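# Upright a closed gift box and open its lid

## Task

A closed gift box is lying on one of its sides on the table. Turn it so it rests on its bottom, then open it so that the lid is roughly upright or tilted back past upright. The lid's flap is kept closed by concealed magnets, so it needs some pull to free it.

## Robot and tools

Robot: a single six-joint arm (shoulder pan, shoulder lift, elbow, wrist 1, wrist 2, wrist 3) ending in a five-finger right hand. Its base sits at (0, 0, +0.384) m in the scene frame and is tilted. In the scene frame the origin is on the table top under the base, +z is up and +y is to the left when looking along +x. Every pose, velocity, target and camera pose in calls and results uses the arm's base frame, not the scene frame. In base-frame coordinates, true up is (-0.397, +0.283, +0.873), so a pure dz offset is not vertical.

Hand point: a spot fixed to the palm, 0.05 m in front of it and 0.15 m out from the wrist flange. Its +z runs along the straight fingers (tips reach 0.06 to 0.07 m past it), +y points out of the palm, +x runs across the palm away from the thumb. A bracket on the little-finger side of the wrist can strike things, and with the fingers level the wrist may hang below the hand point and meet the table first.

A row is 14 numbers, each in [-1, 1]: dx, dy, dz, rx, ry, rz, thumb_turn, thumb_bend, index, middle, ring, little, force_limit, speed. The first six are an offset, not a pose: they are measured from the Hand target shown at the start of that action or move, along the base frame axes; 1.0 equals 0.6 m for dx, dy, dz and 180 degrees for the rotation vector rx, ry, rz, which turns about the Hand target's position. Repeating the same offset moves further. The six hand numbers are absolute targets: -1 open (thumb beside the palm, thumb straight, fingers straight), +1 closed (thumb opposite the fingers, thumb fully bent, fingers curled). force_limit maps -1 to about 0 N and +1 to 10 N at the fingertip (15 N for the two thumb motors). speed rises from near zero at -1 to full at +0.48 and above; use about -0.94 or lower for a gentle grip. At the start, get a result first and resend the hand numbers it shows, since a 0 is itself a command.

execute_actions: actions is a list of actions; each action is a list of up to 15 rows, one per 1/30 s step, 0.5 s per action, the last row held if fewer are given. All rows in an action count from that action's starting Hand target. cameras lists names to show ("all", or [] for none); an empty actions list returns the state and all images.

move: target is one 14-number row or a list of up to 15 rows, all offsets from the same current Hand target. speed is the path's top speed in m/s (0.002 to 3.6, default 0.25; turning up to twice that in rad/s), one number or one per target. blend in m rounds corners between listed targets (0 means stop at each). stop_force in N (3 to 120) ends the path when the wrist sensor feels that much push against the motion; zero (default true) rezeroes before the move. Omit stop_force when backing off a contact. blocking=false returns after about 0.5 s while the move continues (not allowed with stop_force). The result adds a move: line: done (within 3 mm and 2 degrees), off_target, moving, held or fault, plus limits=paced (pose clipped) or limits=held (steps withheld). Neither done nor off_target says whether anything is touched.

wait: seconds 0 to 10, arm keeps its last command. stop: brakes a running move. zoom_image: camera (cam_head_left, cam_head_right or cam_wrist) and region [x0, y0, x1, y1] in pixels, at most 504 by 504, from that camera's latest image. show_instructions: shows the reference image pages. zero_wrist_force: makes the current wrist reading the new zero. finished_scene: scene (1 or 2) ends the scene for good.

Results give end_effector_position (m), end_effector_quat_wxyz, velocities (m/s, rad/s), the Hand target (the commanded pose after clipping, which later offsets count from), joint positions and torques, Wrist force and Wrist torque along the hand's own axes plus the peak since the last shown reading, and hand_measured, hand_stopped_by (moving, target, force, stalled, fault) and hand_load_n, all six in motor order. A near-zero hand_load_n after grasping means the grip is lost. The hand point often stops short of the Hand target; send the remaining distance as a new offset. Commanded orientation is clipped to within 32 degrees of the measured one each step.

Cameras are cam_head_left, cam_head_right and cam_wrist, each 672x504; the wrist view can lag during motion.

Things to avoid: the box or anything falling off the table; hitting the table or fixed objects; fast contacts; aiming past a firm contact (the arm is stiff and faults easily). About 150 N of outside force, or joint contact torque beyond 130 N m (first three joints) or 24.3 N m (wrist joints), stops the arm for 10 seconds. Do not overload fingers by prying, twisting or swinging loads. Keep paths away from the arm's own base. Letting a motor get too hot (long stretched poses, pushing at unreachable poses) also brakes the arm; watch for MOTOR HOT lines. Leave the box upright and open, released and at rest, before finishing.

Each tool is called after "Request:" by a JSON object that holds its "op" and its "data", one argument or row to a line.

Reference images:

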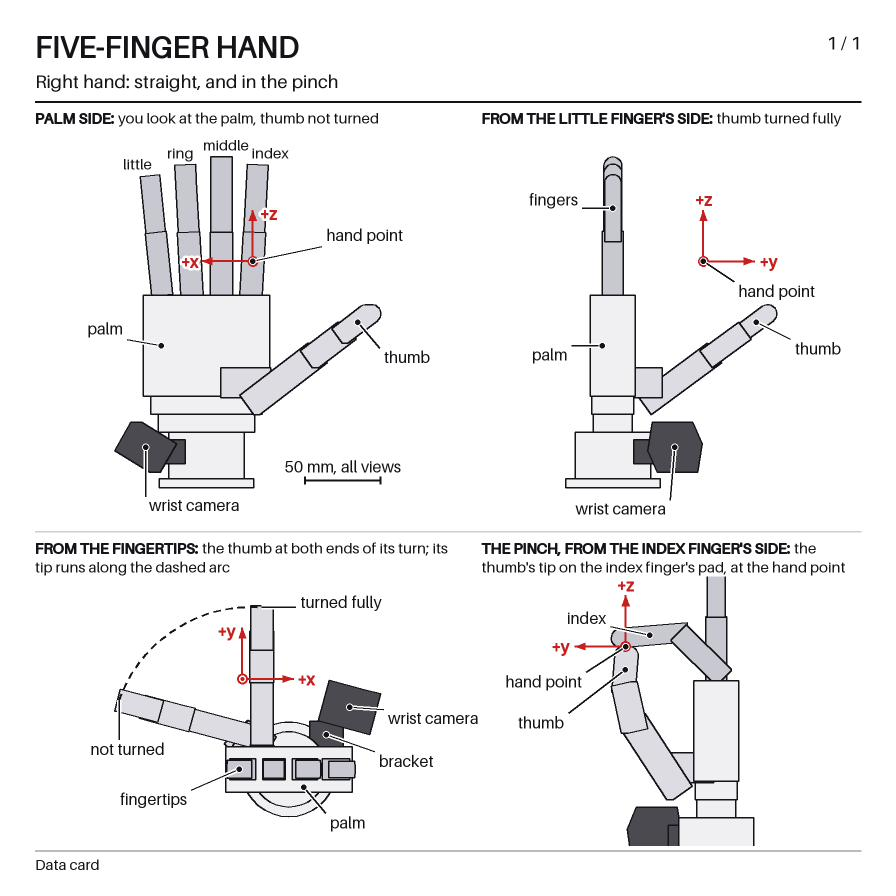

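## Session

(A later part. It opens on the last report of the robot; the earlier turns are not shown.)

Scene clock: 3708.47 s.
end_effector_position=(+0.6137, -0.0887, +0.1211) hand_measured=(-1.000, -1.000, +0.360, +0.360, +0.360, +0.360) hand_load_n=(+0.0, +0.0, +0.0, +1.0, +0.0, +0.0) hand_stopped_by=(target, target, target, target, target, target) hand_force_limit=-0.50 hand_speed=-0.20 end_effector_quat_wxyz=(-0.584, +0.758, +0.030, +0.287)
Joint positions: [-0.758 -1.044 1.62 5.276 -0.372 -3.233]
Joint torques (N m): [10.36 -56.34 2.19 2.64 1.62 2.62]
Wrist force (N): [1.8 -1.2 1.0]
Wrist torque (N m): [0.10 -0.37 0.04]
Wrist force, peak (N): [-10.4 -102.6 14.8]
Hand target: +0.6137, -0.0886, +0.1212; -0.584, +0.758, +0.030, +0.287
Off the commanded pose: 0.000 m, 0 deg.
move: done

Request:
{"op": "wait", "data": {
  "seconds": 0.1,
  "cameras": ["all"]
}}

Scene clock: 3712.73 s.
end_effector_position=(+0.6137, -0.0886, +0.1212) hand_measured=(-1.000, -1.000, +0.360, +0.360, +0.360, +0.360) hand_load_n=(+0.0, -0.5, +0.0, +1.0, +0.0, +0.0) hand_stopped_by=(target, target, target, target, target, target) hand_force_limit=-0.50 hand_speed=-0.20 end_effector_quat_wxyz=(-0.584, +0.758, +0.030, +0.287)
Joint positions: [-0.757 -1.045 1.62 5.276 -0.372 -3.233]
Joint torques (N m): [10.29 -56.78 3.15 2.64 1.78 2.59]
Wrist force (N): [1.8 -0.7 1.1]
Wrist torque (N m): [0.12 -0.37 0.05]
Wrist force, peak (N): [1.9 -1.6 1.0]
Hand target: +0.6137, -0.0886, +0.1212; -0.584, +0.758, +0.030, +0.287
Off the commanded pose: 0.000 m, 0 deg.
wait: 0.10 s; at rest from the start
camera_calibration:
cam_wrist: T_world_to_cam=[[0.578883, -0.342129, -0.740163, -0.288784], [-0.810737, -0.338543, -0.477593, 0.515777], [-0.0871782, 0.876548, -0.473354, 0.304876], [0, 0, 0, 1]] pos_world=[0.611911, -0.191428, 0.176898]

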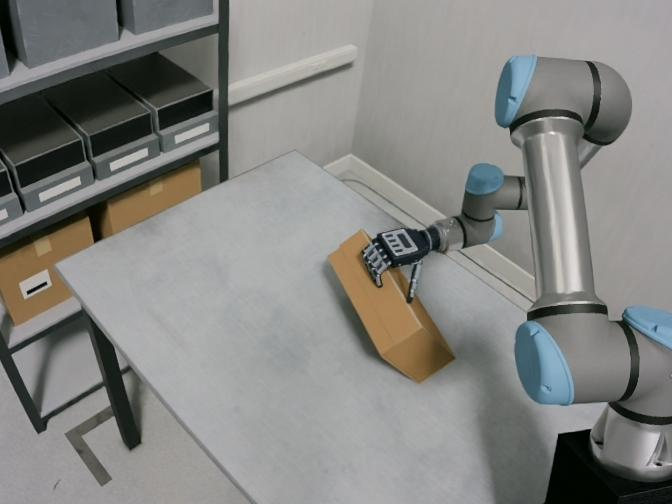

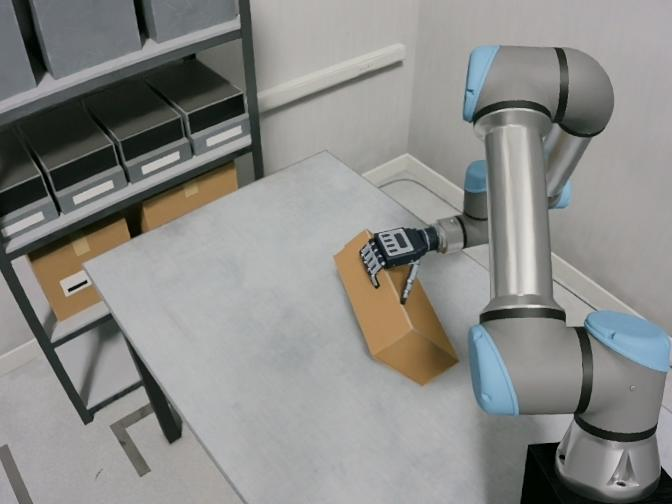

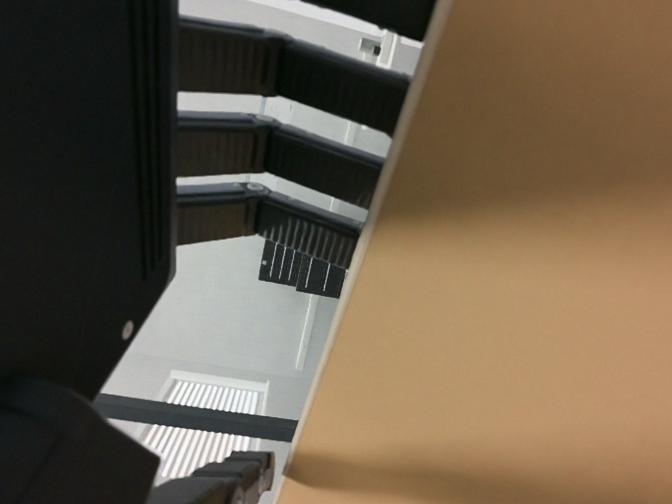

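Request:
{"op": "zoom_image", "data": {
  "camera": "cam_head_left",
  "region": [310, 210, 480, 400]
}}

Request:
{"op": "zoom_image", "data": {
  "camera": "cam_head_right",
  "region": [310, 210, 480, 400]
}}

Scaled by 2.653 from the camera's 672x504 image, which has a finer 960x720 frame.

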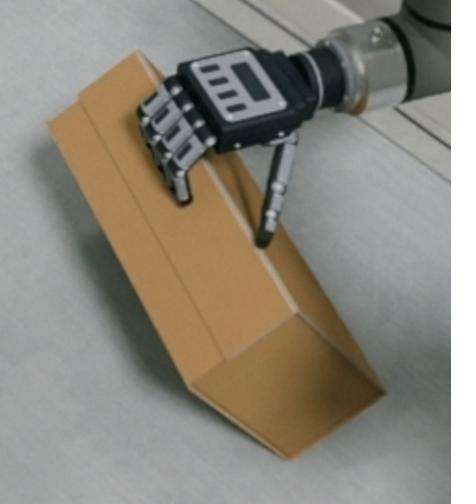

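Scaled by 2.653 from the camera's 672x504 image, which has a finer 960x720 frame.

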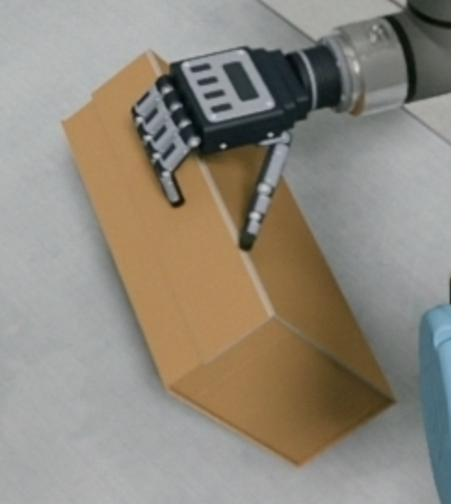

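Request:
{"op": "move", "data": {
  "target": [-0.0019,-0.0028,0.0017,0.0926,-0.0318,0.0524,-1,-1,0.36,0.36,0.36,0.36,-0.5,-0.2],
  "speed": 0.03,
  "cameras": ["all"]
}}

Request:
{"op": "zoom_image", "data": {
  "camera": "cam_head_left",
  "region": [310, 210, 480, 400]
}}

Scene clock: 3851.20 s.
end_effector_position=(+0.6125, -0.0903, +0.1222) hand_measured=(-1.000, -1.000, +0.360, +0.358, +0.360, +0.360) hand_load_n=(+0.0, +0.0, +0.0, +12.5, +0.0, +0.0) hand_stopped_by=(target, target, target, target, target, target) hand_force_limit=-0.50 hand_speed=-0.20 end_effector_quat_wxyz=(+0.707, -0.646, -0.079, -0.277) end_effector_velocity=(+0.000, +0.000, +0.000) end_effector_angular_velocity=(+0.002, -0.002, +0.000)
Joint positions: [-0.764 -0.717 1.241 6.066 -0.533 -3.904]
Joint velocities: [0 0.002 -0.002 0.004 -0.001 -0.005]
Joint torques (N m): [5.44 -34.05 -21.55 1.77 -0.96 -2.97]
Wrist force (N): [3.1 -14.8 9.7]
Wrist torque (N m): [-0.32 -0.51 -0.24]
Wrist force, peak (N): [2.7 -16.1 8.6]
Hand target: +0.6126, -0.0903, +0.1222; +0.707, -0.646, -0.079, -0.277
Off the commanded pose: 0.000 m, 0 deg.
move: done
camera_calibration:
cam_wrist: T_world_to_cam=[[0.683237, -0.0214905, -0.72988, -0.324154], [-0.701044, -0.298923, -0.647443, 0.471919], [-0.204264, 0.954035, -0.219301, 0.354354], [0, 0, 0, 1]] pos_world=[0.624691, -0.203965, 0.146657]

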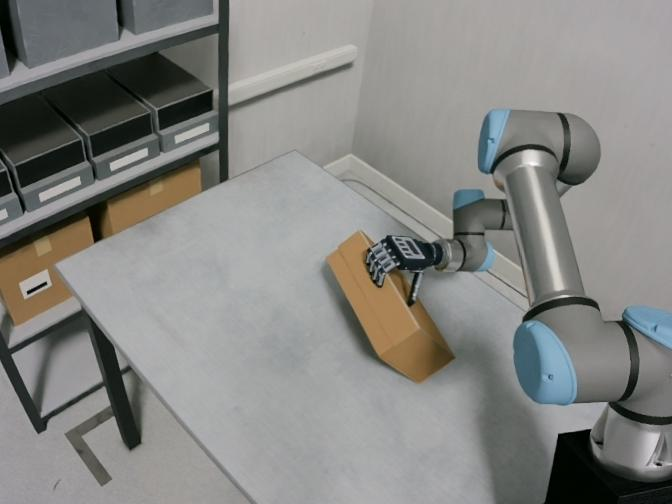

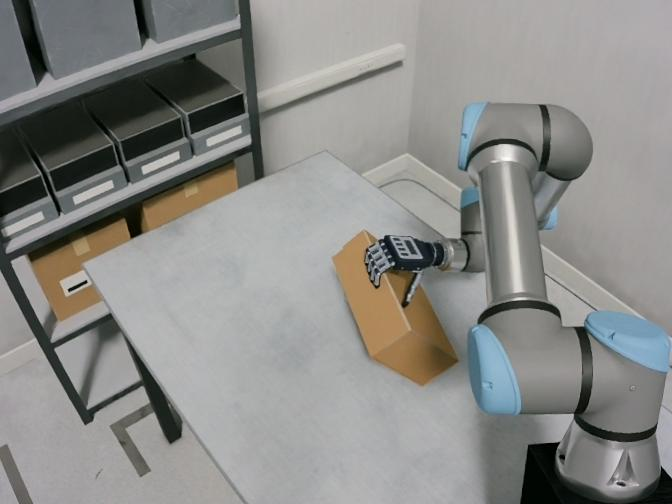

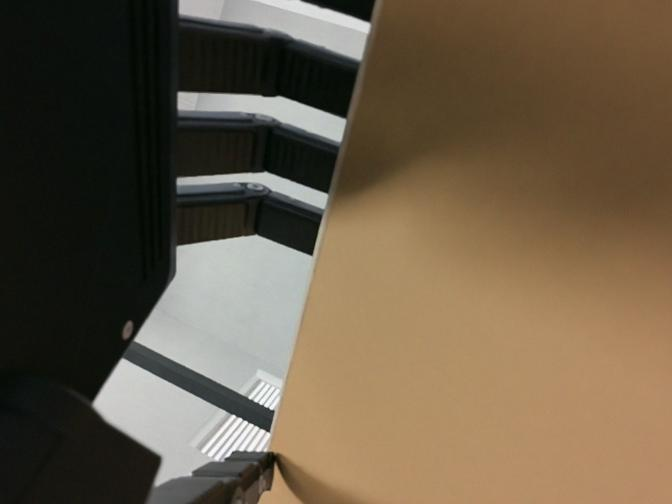

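Scaled by 2.653 from the camera's 672x504 image, which has a finer 960x720 frame.

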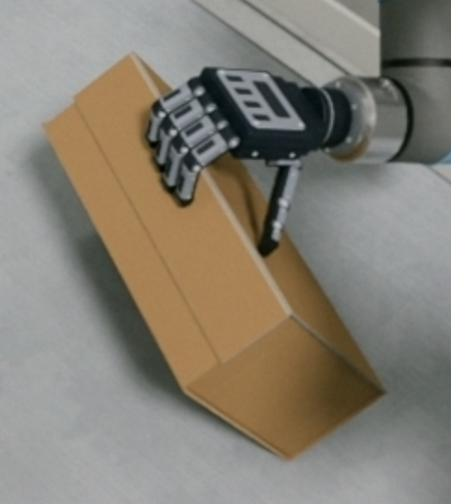

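Request:
{"op": "move", "data": {
  "target": [-0.0030,-0.0009,0.0047,0,0,0,-1,-1,0.36,0.36,0.36,0.36,-0.5,-0.2],
  "speed": 0.01
}}

Scene clock: 3869.20 s.
end_effector_position=(+0.6109, -0.0908, +0.1249) hand_measured=(-1.000, -1.000, +0.360, +0.360, +0.360, +0.360) hand_load_n=(+0.0, +0.0, +0.0, +1.5, +0.0, +0.0) hand_stopped_by=(target, target, target, target, target, target) hand_force_limit=-0.50 hand_speed=-0.20 end_effector_quat_wxyz=(+0.707, -0.646, -0.079, -0.277)
Joint positions: [-0.766 -0.723 1.245 6.067 -0.536 -3.903]
Joint torques (N m): [-2.4 -60.79 4.31 4.22 -3.17 2.58]
Wrist force (N): [1.6 -1.0 0.8]
Wrist torque (N m): [0.15 -0.33 0.02]
Wrist force, peak (N): [2.9 -15.4 9.8]
Hand target: +0.6108, -0.0908, +0.1251; +0.707, -0.646, -0.079, -0.277
Off the commanded pose: 0.000 m, 0 deg.
move: done

Request:
{"op": "move", "data": {
  "target": [
    [-0.0224,-0.0392,0.0159,0.0324,-0.0111,0.0183,-1,-1,0.36,0.36,0.36,0.36,-0.5,-0.2],
    [-0.0431,-0.0812,0.0270,0.0648,-0.0223,0.0367,-1,-1,0.36,0.36,0.36,0.36,-0.5,-0.2]
  ],
  "speed": 0.02,
  "blend": 0.004,
  "cameras": ["all"]
}}

Request:
{"op": "zoom_image", "data": {
  "camera": "cam_head_left",
  "region": [310, 210, 480, 400]
}}

Scene clock: 3884.43 s.
end_effector_position=(+0.5842, -0.1391, +0.1407) hand_measured=(-1.000, -1.000, +0.360, +0.358, +0.360, +0.360) hand_load_n=(+0.0, +0.0, +0.5, +9.0, +0.0, +0.0) hand_stopped_by=(target, target, target, target, target, target) hand_force_limit=-0.50 hand_speed=-0.20 end_effector_quat_wxyz=(+0.764, -0.576, -0.117, -0.265)
Joint positions: [-0.826 -0.577 1.048 6.282 -0.75 -4.032]
Joint torques (N m): [-6.62 -36.26 -21.7 1.41 -0.86 2.44]
Wrist force (N): [-0.6 -12.4 6.4]
Wrist torque (N m): [-0.22 -0.37 -0.23]
Wrist force, peak (N): [1.0 -18.9 10.7]
Hand target: +0.5849, -0.1395, +0.1413; +0.781, -0.555, -0.113, -0.265
Off the commanded pose: 0.001 m, 3 deg.
joint sent to its limit — joint 4 (wrist 1), upper limit. The joint targets are off in orientation, not in position.
move: off_target
camera_calibration:
cam_wrist: T_world_to_cam=[[0.722921, 0.16104, -0.671901, -0.298312], [-0.62314, -0.268113, -0.734719, 0.420414], [-0.298465, 0.949832, -0.0934739, 0.435997], [0, 0, 0, 1]] pos_world=[0.607763, -0.253365, 0.149204]

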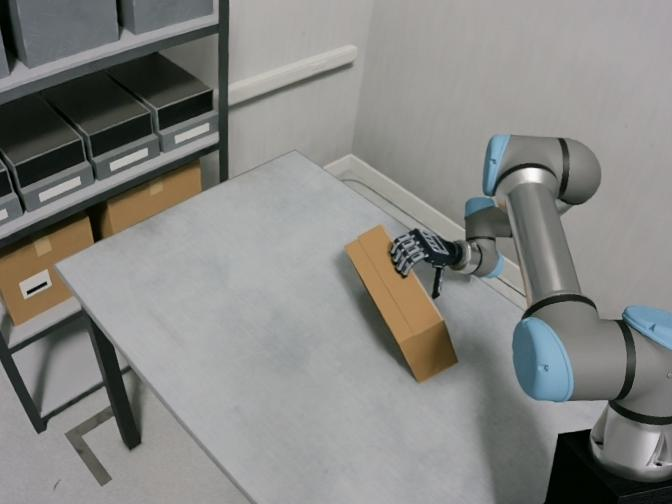

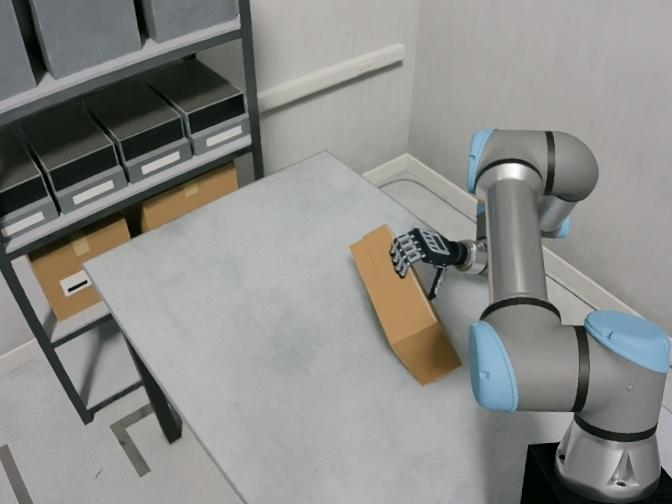

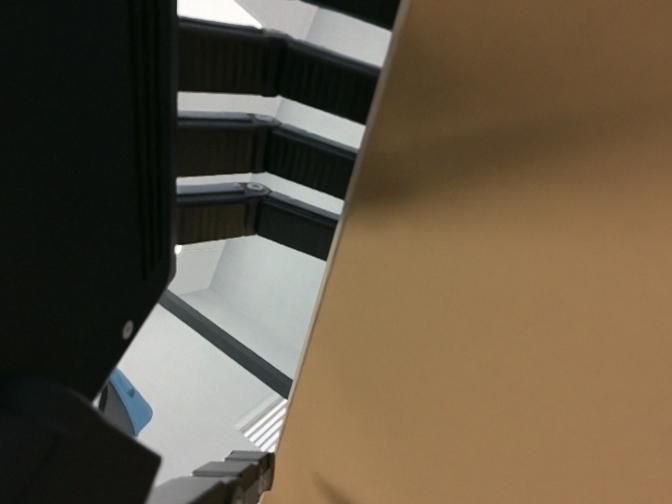

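Scaled by 2.653 from the camera's 672x504 image, which has a finer 960x720 frame.

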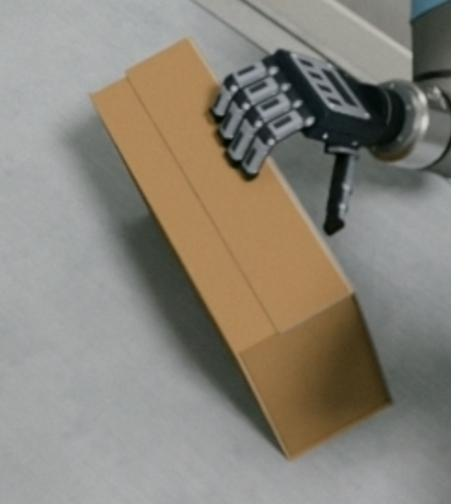

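Request:
{"op": "move", "data": {
  "target": [-0.0198,-0.0459,0.0071,-0.0370,0.0127,-0.0210,-1,-1,0.36,0.36,0.36,0.36,-0.5,-0.2],
  "speed": 0.02,
  "cameras": ["cam_head_left"]
}}

Request:
{"op": "zoom_image", "data": {
  "camera": "cam_head_left",
  "region": [310, 210, 480, 400]
}}

Scene clock: 3952.67 s.
end_effector_position=(+0.5731, -0.1670, +0.1455) hand_measured=(-1.000, -1.000, +0.360, +0.360, +0.360, +0.360) hand_load_n=(+0.0, +0.0, +0.0, +5.0, +0.0, +0.0) hand_stopped_by=(target, target, target, target, target, target) hand_force_limit=-0.50 hand_speed=-0.20 end_effector_quat_wxyz=(+0.740, -0.608, -0.094, -0.273)
Joint positions: [-0.881 -0.641 1.102 6.203 -0.718 -3.94]
Joint torques (N m): [-6.23 -59.07 1.54 -1.37 3.92 1.9]
Wrist force (N): [-3.2 -15.1 3.9]
Wrist torque (N m): [-0.36 -0.35 -0.27]
Wrist force, peak (N): [-7.6 -22.7 9.2]
Hand target: +0.5730, -0.1671, +0.1455; +0.740, -0.608, -0.094, -0.273
Off the commanded pose: 0.000 m, 0 deg.
move: done
Images, in order (width x height): cam_head_left 672x504.

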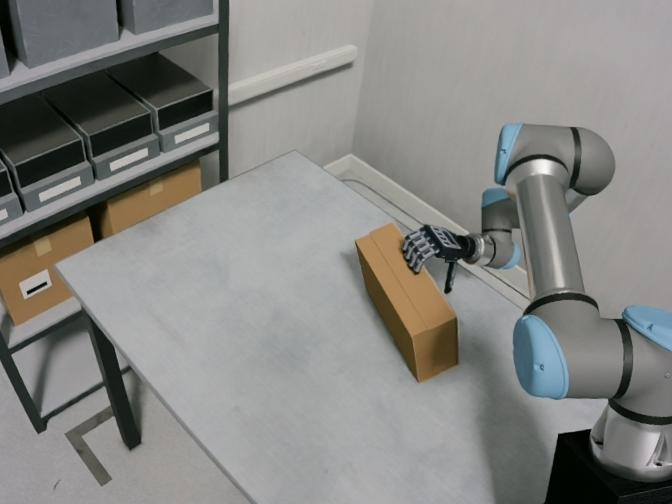

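Scaled by 2.653 from the camera's 672x504 image, which has a finer 960x720 frame.

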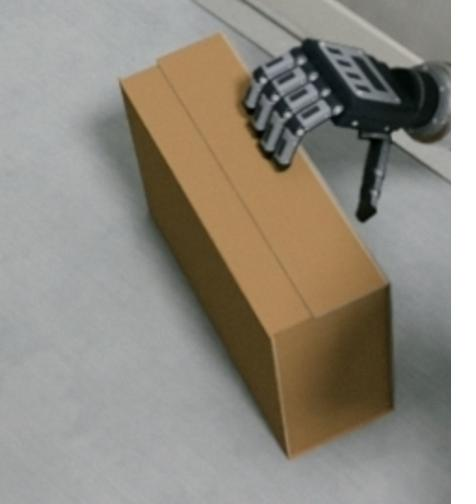

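Request:
{"op": "move", "data": {
  "target": [
    [-0.0173,-0.0472,0.0019,-0.0232,0.0080,-0.0131,-1,-1,0.36,0.36,0.36,0.36,-0.5,-0.2],
    [-0.0259,-0.0773,-0.0012,-0.0347,0.0119,-0.0197,-1,-1,0.36,0.36,0.36,0.36,-0.5,-0.2],
    [-0.0324,-0.1047,-0.0063,-0.0463,0.0159,-0.0262,-1,-1,0.36,0.36,0.36,0.36,-0.5,-0.2]
  ],
  "speed": 0.012,
  "blend": 0.003,
  "cameras": ["cam_head_left","cam_head_right"]
}}

Request:
{"op": "zoom_image", "data": {
  "camera": "cam_head_left",
  "region": [310, 210, 480, 400]
}}

Scene clock: 3974.93 s.
end_effector_position=(+0.5536, -0.2298, +0.1418) hand_measured=(-1.000, -1.000, +0.360, +0.360, +0.360, +0.360) hand_load_n=(-0.5, +0.0, +0.0, +5.5, +0.0, +0.0) hand_stopped_by=(target, target, target, target, target, target) hand_force_limit=-0.50 hand_speed=-0.20 end_effector_quat_wxyz=(+0.684, -0.670, -0.070, -0.280)
Joint positions: [-0.978 -0.724 1.143 6.01 -0.698 -3.746]
Joint torques (N m): [-8.98 -61.63 1.86 -0.72 1.74 2.61]
Wrist force (N): [1.3 -6.4 3.9]
Wrist torque (N m): [-0.01 -0.37 -0.12]
Wrist force, peak (N): [-5.3 -15.9 3.5]
Hand target: +0.5536, -0.2299, +0.1417; +0.684, -0.670, -0.070, -0.280
Off the commanded pose: 0.000 m, 0 deg.
move: done
Images, in order (width x height): cam_head_left 672x504, cam_head_right 672x504.

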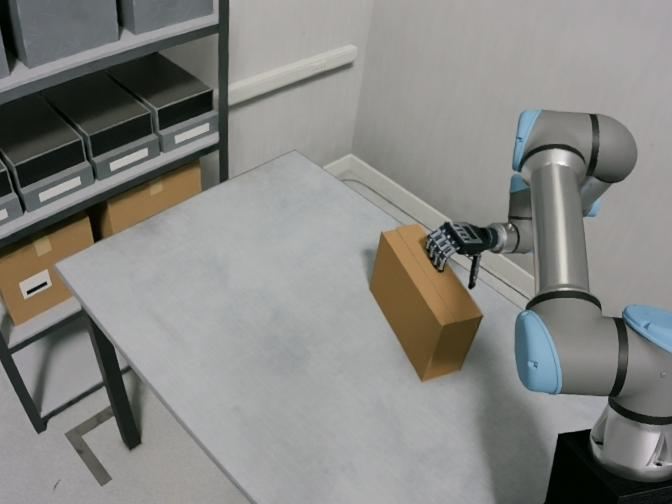

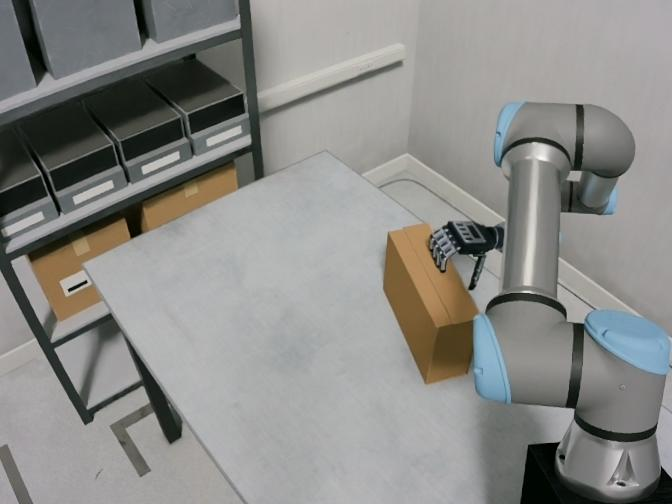

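Scaled by 2.653 from the camera's 672x504 image, which has a finer 960x720 frame.

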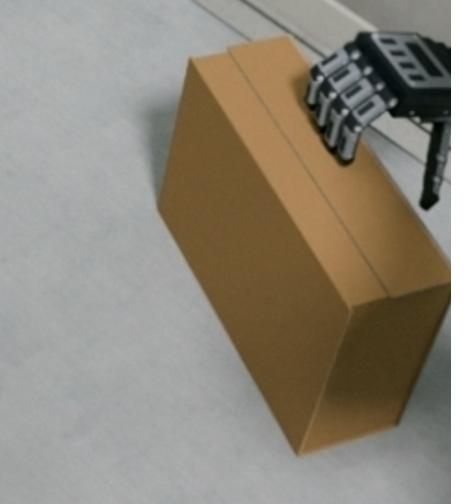

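Request:
{"op": "move", "data": {
  "target": [-0.0662,0.0473,0.1455,0,0,0,-1,-1,0.36,0.36,0.36,0.36,-0.5,-0.2],
  "speed": 0.05
}}

Request:
{"op": "move", "data": {
  "target": [
    [-0.0662,0.0473,0.1455,-0.4815,0.1654,-0.2725,-1,-1,0.36,0.36,0.36,0.36,-0.5,-0.2],
    [-0.0662,0.0473,0.1455,-0.4815,0.1654,-0.2725,1,-0.5,-1,-1,-1,-1,-0.5,0.2]
  ],
  "speed": 0.2
}}

Request:
{"op": "move", "data": {
  "target": [0,0,0,0.1985,-0.1418,-0.4365,1,-0.5,-1,-1,-1,-1,-0.5,0.2],
  "speed": 0.25
}}

Request:
{"op": "move", "data": {
  "target": [0,0,0,0.1985,-0.1418,-0.4365,1,-0.5,-1,-1,-1,-1,-0.5,0.2],
  "speed": 0.25,
  "cameras": ["all"]
}}

Scene clock: 4067.00 s.
end_effector_position=(+0.5139, -0.2015, +0.2289) hand_measured=(-1.000, -1.000, +0.360, +0.360, +0.360, +0.360) hand_load_n=(-0.5, +0.0, +0.0, +0.0, +0.0, +0.0) hand_stopped_by=(target, target, target, target, target, target) hand_force_limit=-0.50 hand_speed=-0.20 end_effector_quat_wxyz=(+0.684, -0.670, -0.070, -0.280)
Joint positions: [-1.006 -0.922 1.258 6.087 -0.726 -3.74]
Joint torques (N m): [-8.31 -62.28 1.09 4.16 -2.95 2.48]
Wrist force (N): [1.3 -0.7 0.1]
Wrist torque (N m): [0.16 -0.28 0.02]
Wrist force, peak (N): [1.4 -8.6 4.3]
Hand target: +0.5139, -0.2015, +0.2290; +0.684, -0.670, -0.070, -0.280
Off the commanded pose: 0.000 m, 0 deg.
move: done

Scene clock: 4073.47 s.
end_effector_position=(+0.4741, -0.1731, +0.3163) hand_measured=(+1.000, -0.500, -1.000, -1.000, -1.000, -1.000) hand_load_n=(+0.0, +0.0, +0.0, +0.0, +0.0, +0.0) hand_stopped_by=(target, target, target, target, target, target) hand_force_limit=-0.50 hand_speed=0.20 end_effector_quat_wxyz=(+0.107, +0.951, -0.176, +0.230)
Joint positions: [-0.449 -1.722 1.951 3.976 -1.654 -1.675]
Joint torques (N m): [13.25 -21.11 -28.28 -3.62 -1.92 2.5]
Wrist force (N): [0.3 -1.7 -0.1]
Wrist torque (N m): [-0.31 -0.10 0.05]
Wrist force, peak (N): [1.8 -0.4 -0.2]
Hand target: +0.4741, -0.1731, +0.3163; +0.107, +0.951, -0.176, +0.230
Off the commanded pose: 0.000 m, 0 deg.
move: done

Scene clock: 4077.37 s.
end_effector_position=(+0.4741, -0.1731, +0.3163) hand_measured=(+1.000, -0.500, -1.000, -1.000, -1.000, -1.000) hand_load_n=(+0.0, +0.0, -0.5, +0.0, +0.0, +0.0) hand_stopped_by=(target, target, target, target, target, target) hand_force_limit=-0.50 hand_speed=0.20 end_effector_quat_wxyz=(+0.085, -0.548, +0.798, -0.238)
Joint positions: [-0.65 -1.702 1.87 4.034 -1.559 -0.28]
Joint torques (N m): [0.18 -44.62 -6.81 -3.94 1.82 2.8]
Wrist force (N): [0.4 -1.0 0.0]
Wrist torque (N m): [-0.21 -0.08 0.07]
Wrist force, peak (N): [0.2 -2.0 -0.1]
Hand target: +0.4741, -0.1731, +0.3163; +0.085, -0.548, +0.798, -0.238
Off the commanded pose: 0.000 m, 0 deg.
move: done

Scene clock: 4081.30 s.
end_effector_position=(+0.4741, -0.1731, +0.3163) hand_measured=(+1.000, -0.500, -1.000, -1.000, -1.000, -1.000) hand_load_n=(+0.0, +0.0, +0.0, +0.0, +0.0, +0.0) hand_stopped_by=(target, target, target, target, target, target) hand_force_limit=-0.50 hand_speed=0.20 end_effector_quat_wxyz=(+0.227, +0.177, +0.952, -0.106)
Joint positions: [-0.807 -1.9 2.117 3.996 -1.481 1.153]
Joint torques (N m): [11.16 -34.95 -6.43 -3.83 -1.95 2.44]
Wrist force (N): [0.6 -1.6 0.8]
Wrist torque (N m): [-0.37 -0.15 0.03]
Wrist force, peak (N): [0.6 -1.8 0.7]
Hand target: +0.4741, -0.1731, +0.3163; +0.227, +0.177, +0.952, -0.106
Off the commanded pose: 0.000 m, 0 deg.
move: done
camera_calibration:
cam_wrist: T_world_to_cam=[[0.19386, 0.946196, -0.259098, 0.160842], [0.531231, 0.120787, 0.838573, -0.505953], [0.82475, -0.300206, -0.479233, -0.175055], [0, 0, 0, 1]] pos_world=[0.381974, -0.143629, 0.38206]

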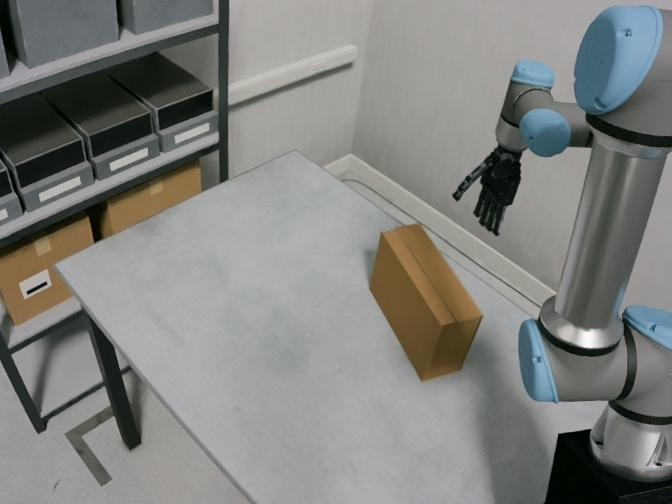

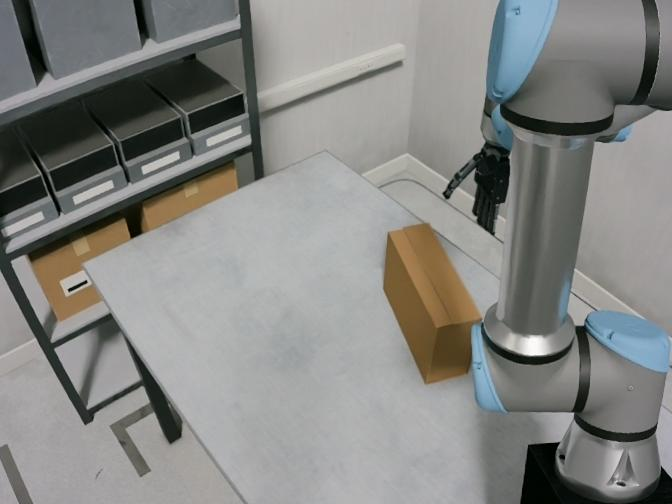

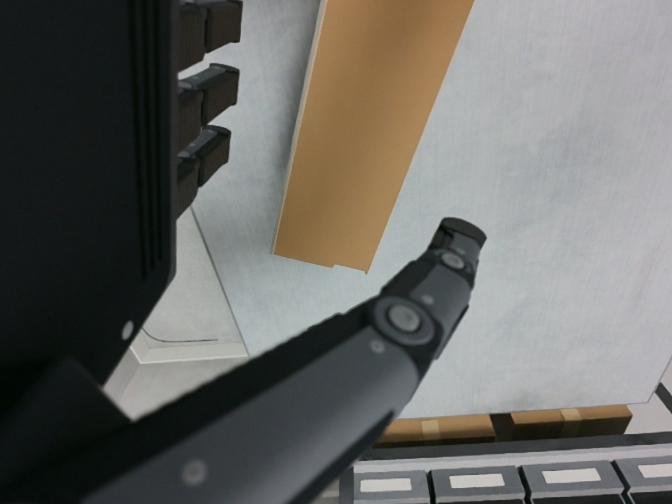

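Request:
{"op": "move", "data": {
  "target": [
    [0.1071,-0.0322,-0.0936,-0.0423,0.0131,-0.0349,1,-0.5,-1,-1,-1,-1,-0.5,0.2],
    [0.1975,-0.0968,-0.2923,-0.0423,0.0131,-0.0349,1,-0.5,-1,-1,-1,-1,-0.5,0.2]
  ],
  "speed": [0.1,0.05],
  "blend": [0.02,0],
  "cameras": ["all"]
}}

Request:
{"op": "zoom_image", "data": {
  "camera": "cam_head_left",
  "region": [360, 190, 500, 390]
}}

Scene clock: 4137.40 s.
end_effector_position=(+0.5925, -0.2312, +0.1411) hand_measured=(+1.000, -0.500, -1.000, -1.000, -1.000, -1.000) hand_load_n=(+0.0, +0.0, +0.0, +0.0, +0.0, +0.0) hand_stopped_by=(target, target, target, target, target, target) hand_force_limit=-0.50 hand_speed=0.20 end_effector_quat_wxyz=(+0.212, +0.211, +0.936, -0.185)
Joint positions: [-0.619 -1.326 2.101 3.39 -1.742 1.347]
Joint torques (N m): [10.7 -27.88 -22.59 -4.08 0.68 -1.48]
Wrist force (N): [0.8 -1.7 0.2]
Wrist torque (N m): [-0.27 -0.15 0.00]
Wrist force, peak (N): [0.7 -1.8 0.7]
Hand target: +0.5926, -0.2312, +0.1410; +0.212, +0.211, +0.936, -0.185
Off the commanded pose: 0.000 m, 0 deg.
move: done
camera_calibration:
cam_wrist: T_world_to_cam=[[0.281002, 0.876807, -0.390189, 0.0983136], [0.580814, 0.168288, 0.796451, -0.427324], [0.763998, -0.450431, -0.461973, -0.375271], [0, 0, 0, 1]] pos_world=[0.507275, -0.183322, 0.205338]

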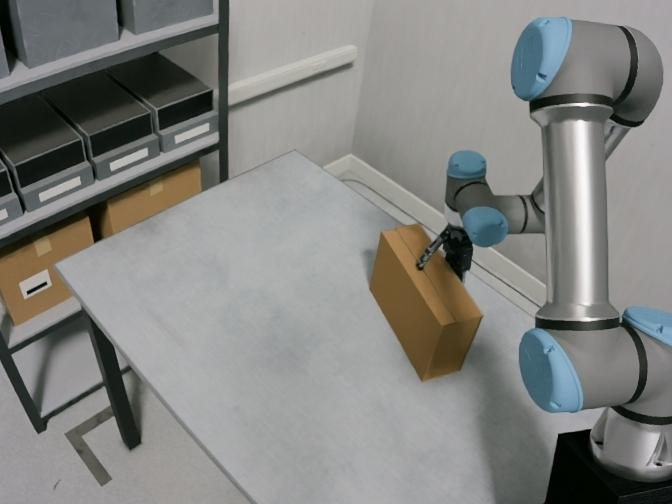

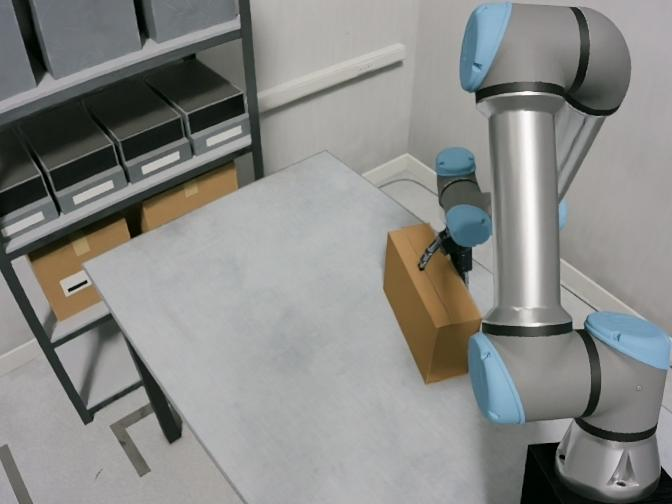

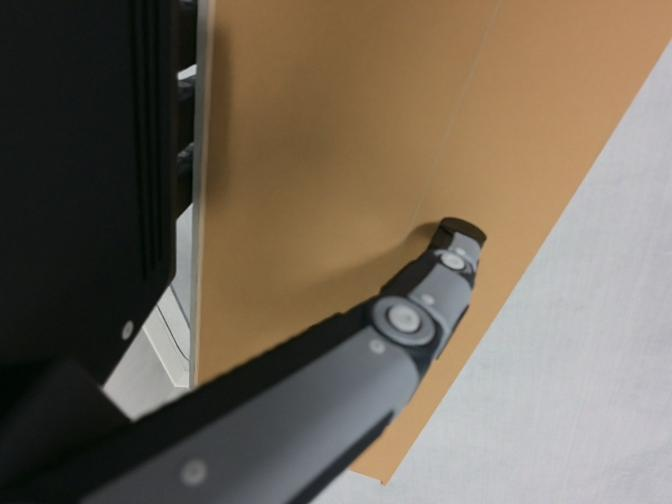

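Scaled by 2.520 from the camera's 672x504 image, which has a finer 960x720 frame.

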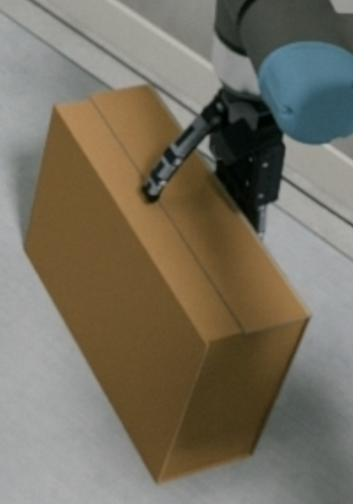

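Request:
{"op": "move", "data": {
  "target": [0.0165, -0.0118, -0.0364, 0, 0, 0, 1, -0.5, -1, -1, -1, -1, -0.5, 0.2],
  "speed": 0.01,
  "stop_force": 3,
  "cameras": ["all"]
}}

Scene clock: 4179.13 s.
end_effector_position=(+0.5936, -0.2319, +0.1388) hand_measured=(+1.000, -0.500, -1.000, -1.000, -1.000, -1.000) hand_load_n=(+0.5, +0.0, +0.0, +0.0, +0.5, +0.0) hand_stopped_by=(target, target, target, target, target, target) hand_force_limit=-0.50 hand_speed=0.20 end_effector_quat_wxyz=(+0.212, +0.211, +0.936, -0.185)
Joint positions: [-0.618 -1.319 2.1 3.384 -1.742 1.348]
Joint torques (N m): [11.44 -48.46 4.68 -0.4 -0.86 2.06]
Wrist force (N): [-0.1 -2.6 0.5]
Wrist torque (N m): [-0.30 -0.11 -0.11]
Wrist force, peak (N): [0.4 -6.0 -2.7]
Hand target: +0.5936, -0.2319, +0.1388; +0.212, +0.211, +0.936, -0.185 (not the last commanded pose)
Off the commanded pose: 0.022 m, 0 deg.
move: contact
camera_calibration:
cam_wrist: T_world_to_cam=[[0.28095, 0.876792, -0.390259, 0.0977581], [0.580839, 0.168366, 0.796417, -0.426004], [0.763998, -0.450431, -0.461972, -0.377489], [0, 0, 0, 1]] pos_world=[0.508376, -0.184022, 0.203038]

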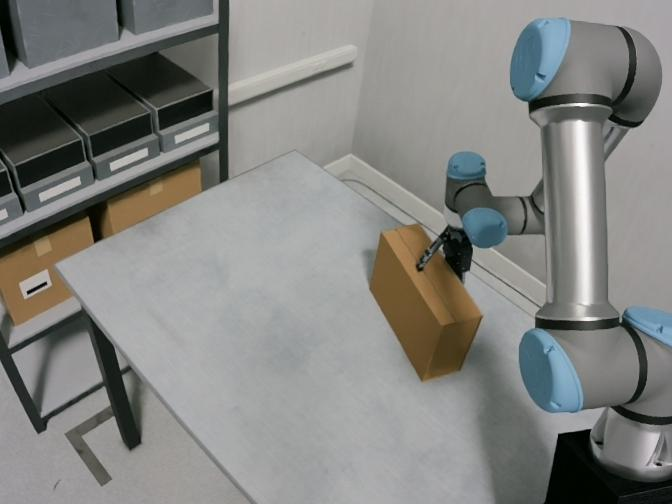

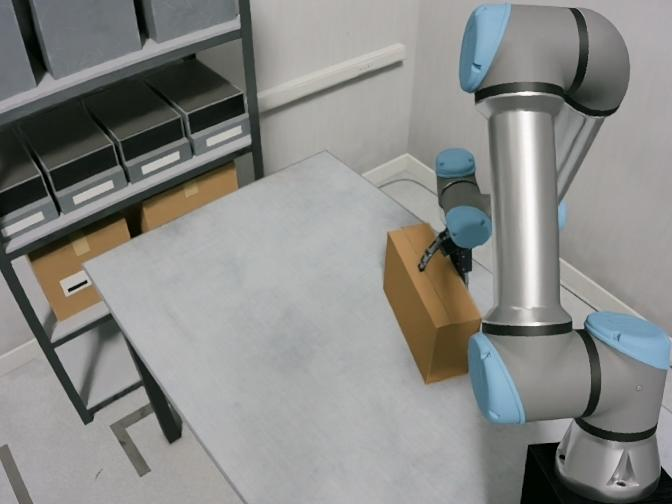

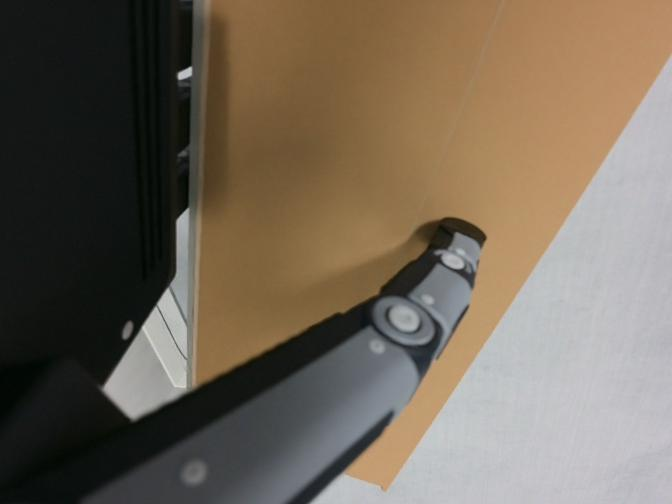

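Request:
{"op": "zoom_image", "data": {
  "camera": "cam_head_left",
  "region": [360, 200, 520, 320]
}}

Request:
{"op": "zoom_image", "data": {
  "camera": "cam_wrist",
  "region": [150, 20, 530, 390]
}}

Request:
{"op": "zoom_image", "data": {
  "camera": "cam_head_right",
  "region": [370, 200, 530, 320]
}}

Scaled by 3.150 from the camera's 672x504 image, which has a finer 960x720 frame.

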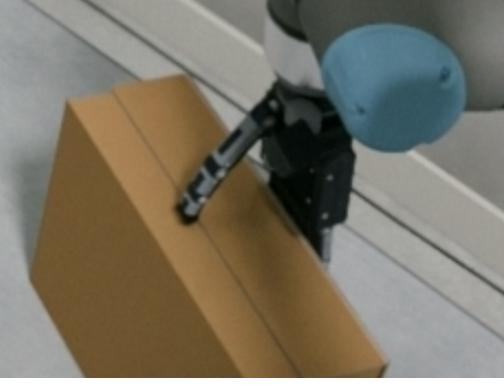

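Scaled by 1.326 from the camera's 672x504 image, which has a finer 960x720 frame.

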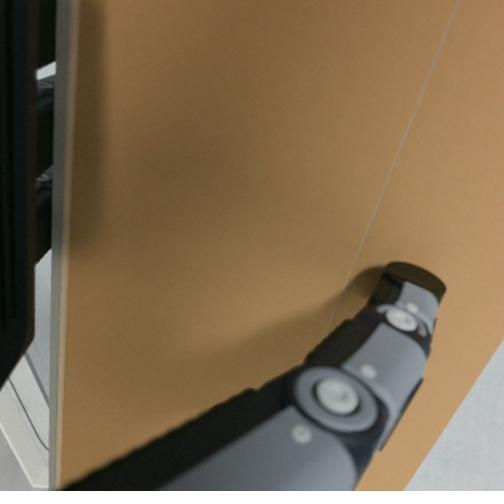

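Scaled by 3.150 from the camera's 672x504 image, which has a finer 960x720 frame.

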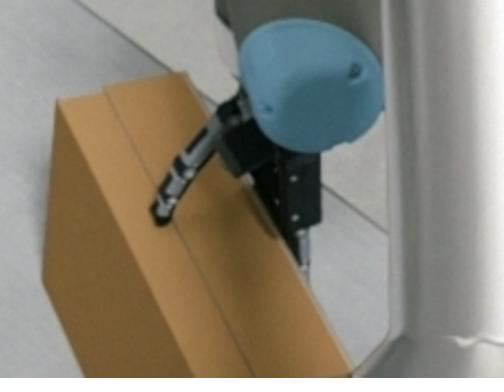

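Request:
{"op": "move", "data": {
  "target": [-0.0147, -0.0351, 0.0047, 0, 0, 0, 1, -0.8, -1, -1, -1, -1, -0.5, 0.2],
  "speed": 0.03
}}

Request:
{"op": "move", "data": {
  "target": [0.0185, -0.0132, -0.0407, 0, 0, 0, 1, -0.8, -1, -1, -1, -1, -0.5, 0.2],
  "speed": 0.01,
  "stop_force": 3,
  "cameras": ["all"]
}}

Scene clock: 4268.77 s.
end_effector_position=(+0.5849, -0.2528, +0.1416) hand_measured=(+1.000, -0.800, -1.000, -1.000, -1.000, -1.000) hand_load_n=(+0.0, +0.0, +0.0, +0.0, +0.0, +0.0) hand_stopped_by=(target, target, target, target, target, target) hand_force_limit=-0.50 hand_speed=0.20 end_effector_quat_wxyz=(+0.212, +0.211, +0.936, -0.185)
Joint positions: [-0.665 -1.324 2.099 3.384 -1.718 1.307]
Joint torques (N m): [-0.94 -48.7 -22.53 -0.44 1.62 -2.92]
Wrist force (N): [0.9 -1.4 0.1]
Wrist torque (N m): [-0.25 -0.17 0.10]
Wrist force, peak (N): [0.0 -2.9 1.0]
Hand target: +0.5848, -0.2530, +0.1416; +0.212, +0.211, +0.936, -0.185
Off the commanded pose: 0.000 m, 0 deg.
move: done

Scene clock: 4271.23 s.
end_effector_position=(+0.5895, -0.2563, +0.1313) hand_measured=(+1.000, -0.800, -1.000, -1.000, -1.000, -1.000) hand_load_n=(-0.5, +1.5, +0.0, +0.0, +0.0, +0.0) hand_stopped_by=(target, target, target, target, target, target) hand_force_limit=-0.50 hand_speed=0.20 end_effector_quat_wxyz=(+0.212, +0.211, +0.936, -0.185)
Joint positions: [-0.665 -1.293 2.092 3.359 -1.718 1.307]
Joint torques (N m): [6.85 -48.22 5.38 -0.24 -1.82 1.26]
Wrist force (N): [0.8 -1.4 -2.0]
Wrist torque (N m): [-0.31 -0.09 0.06]
Wrist force, peak (N): [0.8 -3.9 -4.8]
Hand target: +0.5895, -0.2563, +0.1313; +0.212, +0.211, +0.936, -0.185 (not the last commanded pose)
Off the commanded pose: 0.016 m, 0 deg.
move: contact
camera_calibration:
cam_wrist: T_world_to_cam=[[0.28095, 0.876792, -0.390259, 0.117377], [0.580839, 0.168366, 0.796417, -0.413541], [0.763998, -0.450431, -0.461972, -0.388812], [0, 0, 0, 1]] pos_world=[0.504276, -0.208422, 0.195538]

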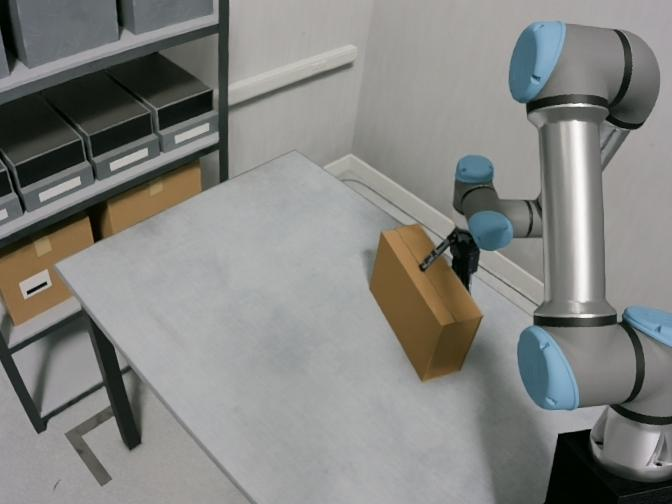

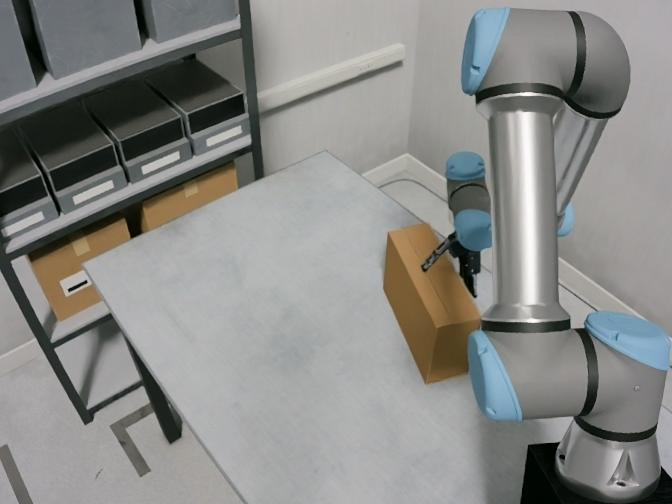

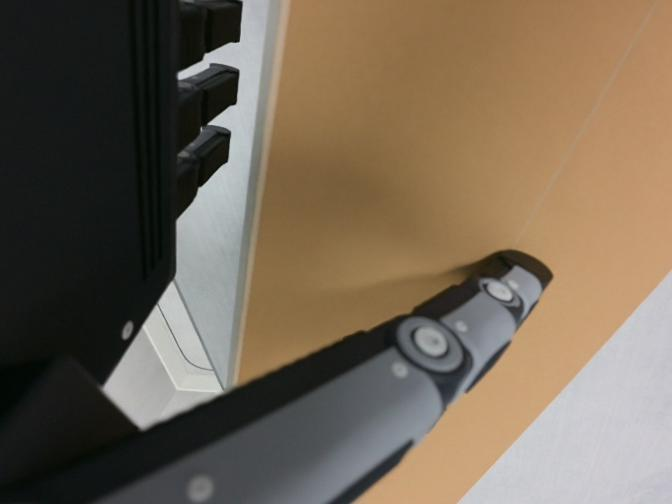

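Request:
{"op": "zoom_image", "data": {
  "camera": "cam_wrist",
  "region": [420, 160, 630, 320]
}}

Request:
{"op": "zoom_image", "data": {
  "camera": "cam_head_left",
  "region": [390, 230, 470, 300]
}}

Scaled by 2.400 from the camera's 672x504 image, which has a finer 960x720 frame.

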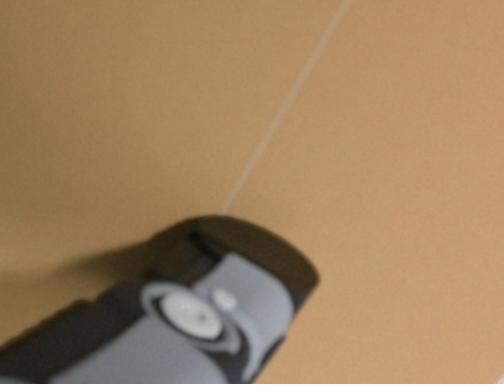

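Scaled by 6.300 from the camera's 672x504 image, which has a finer 960x720 frame.

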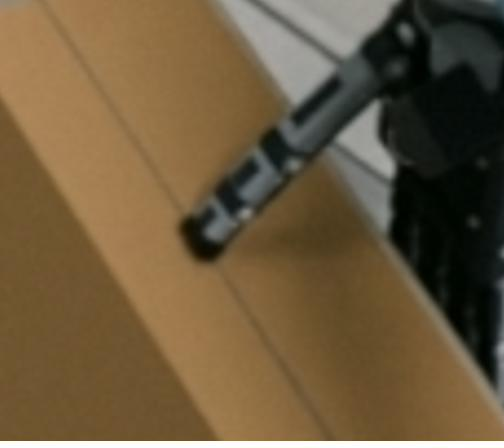

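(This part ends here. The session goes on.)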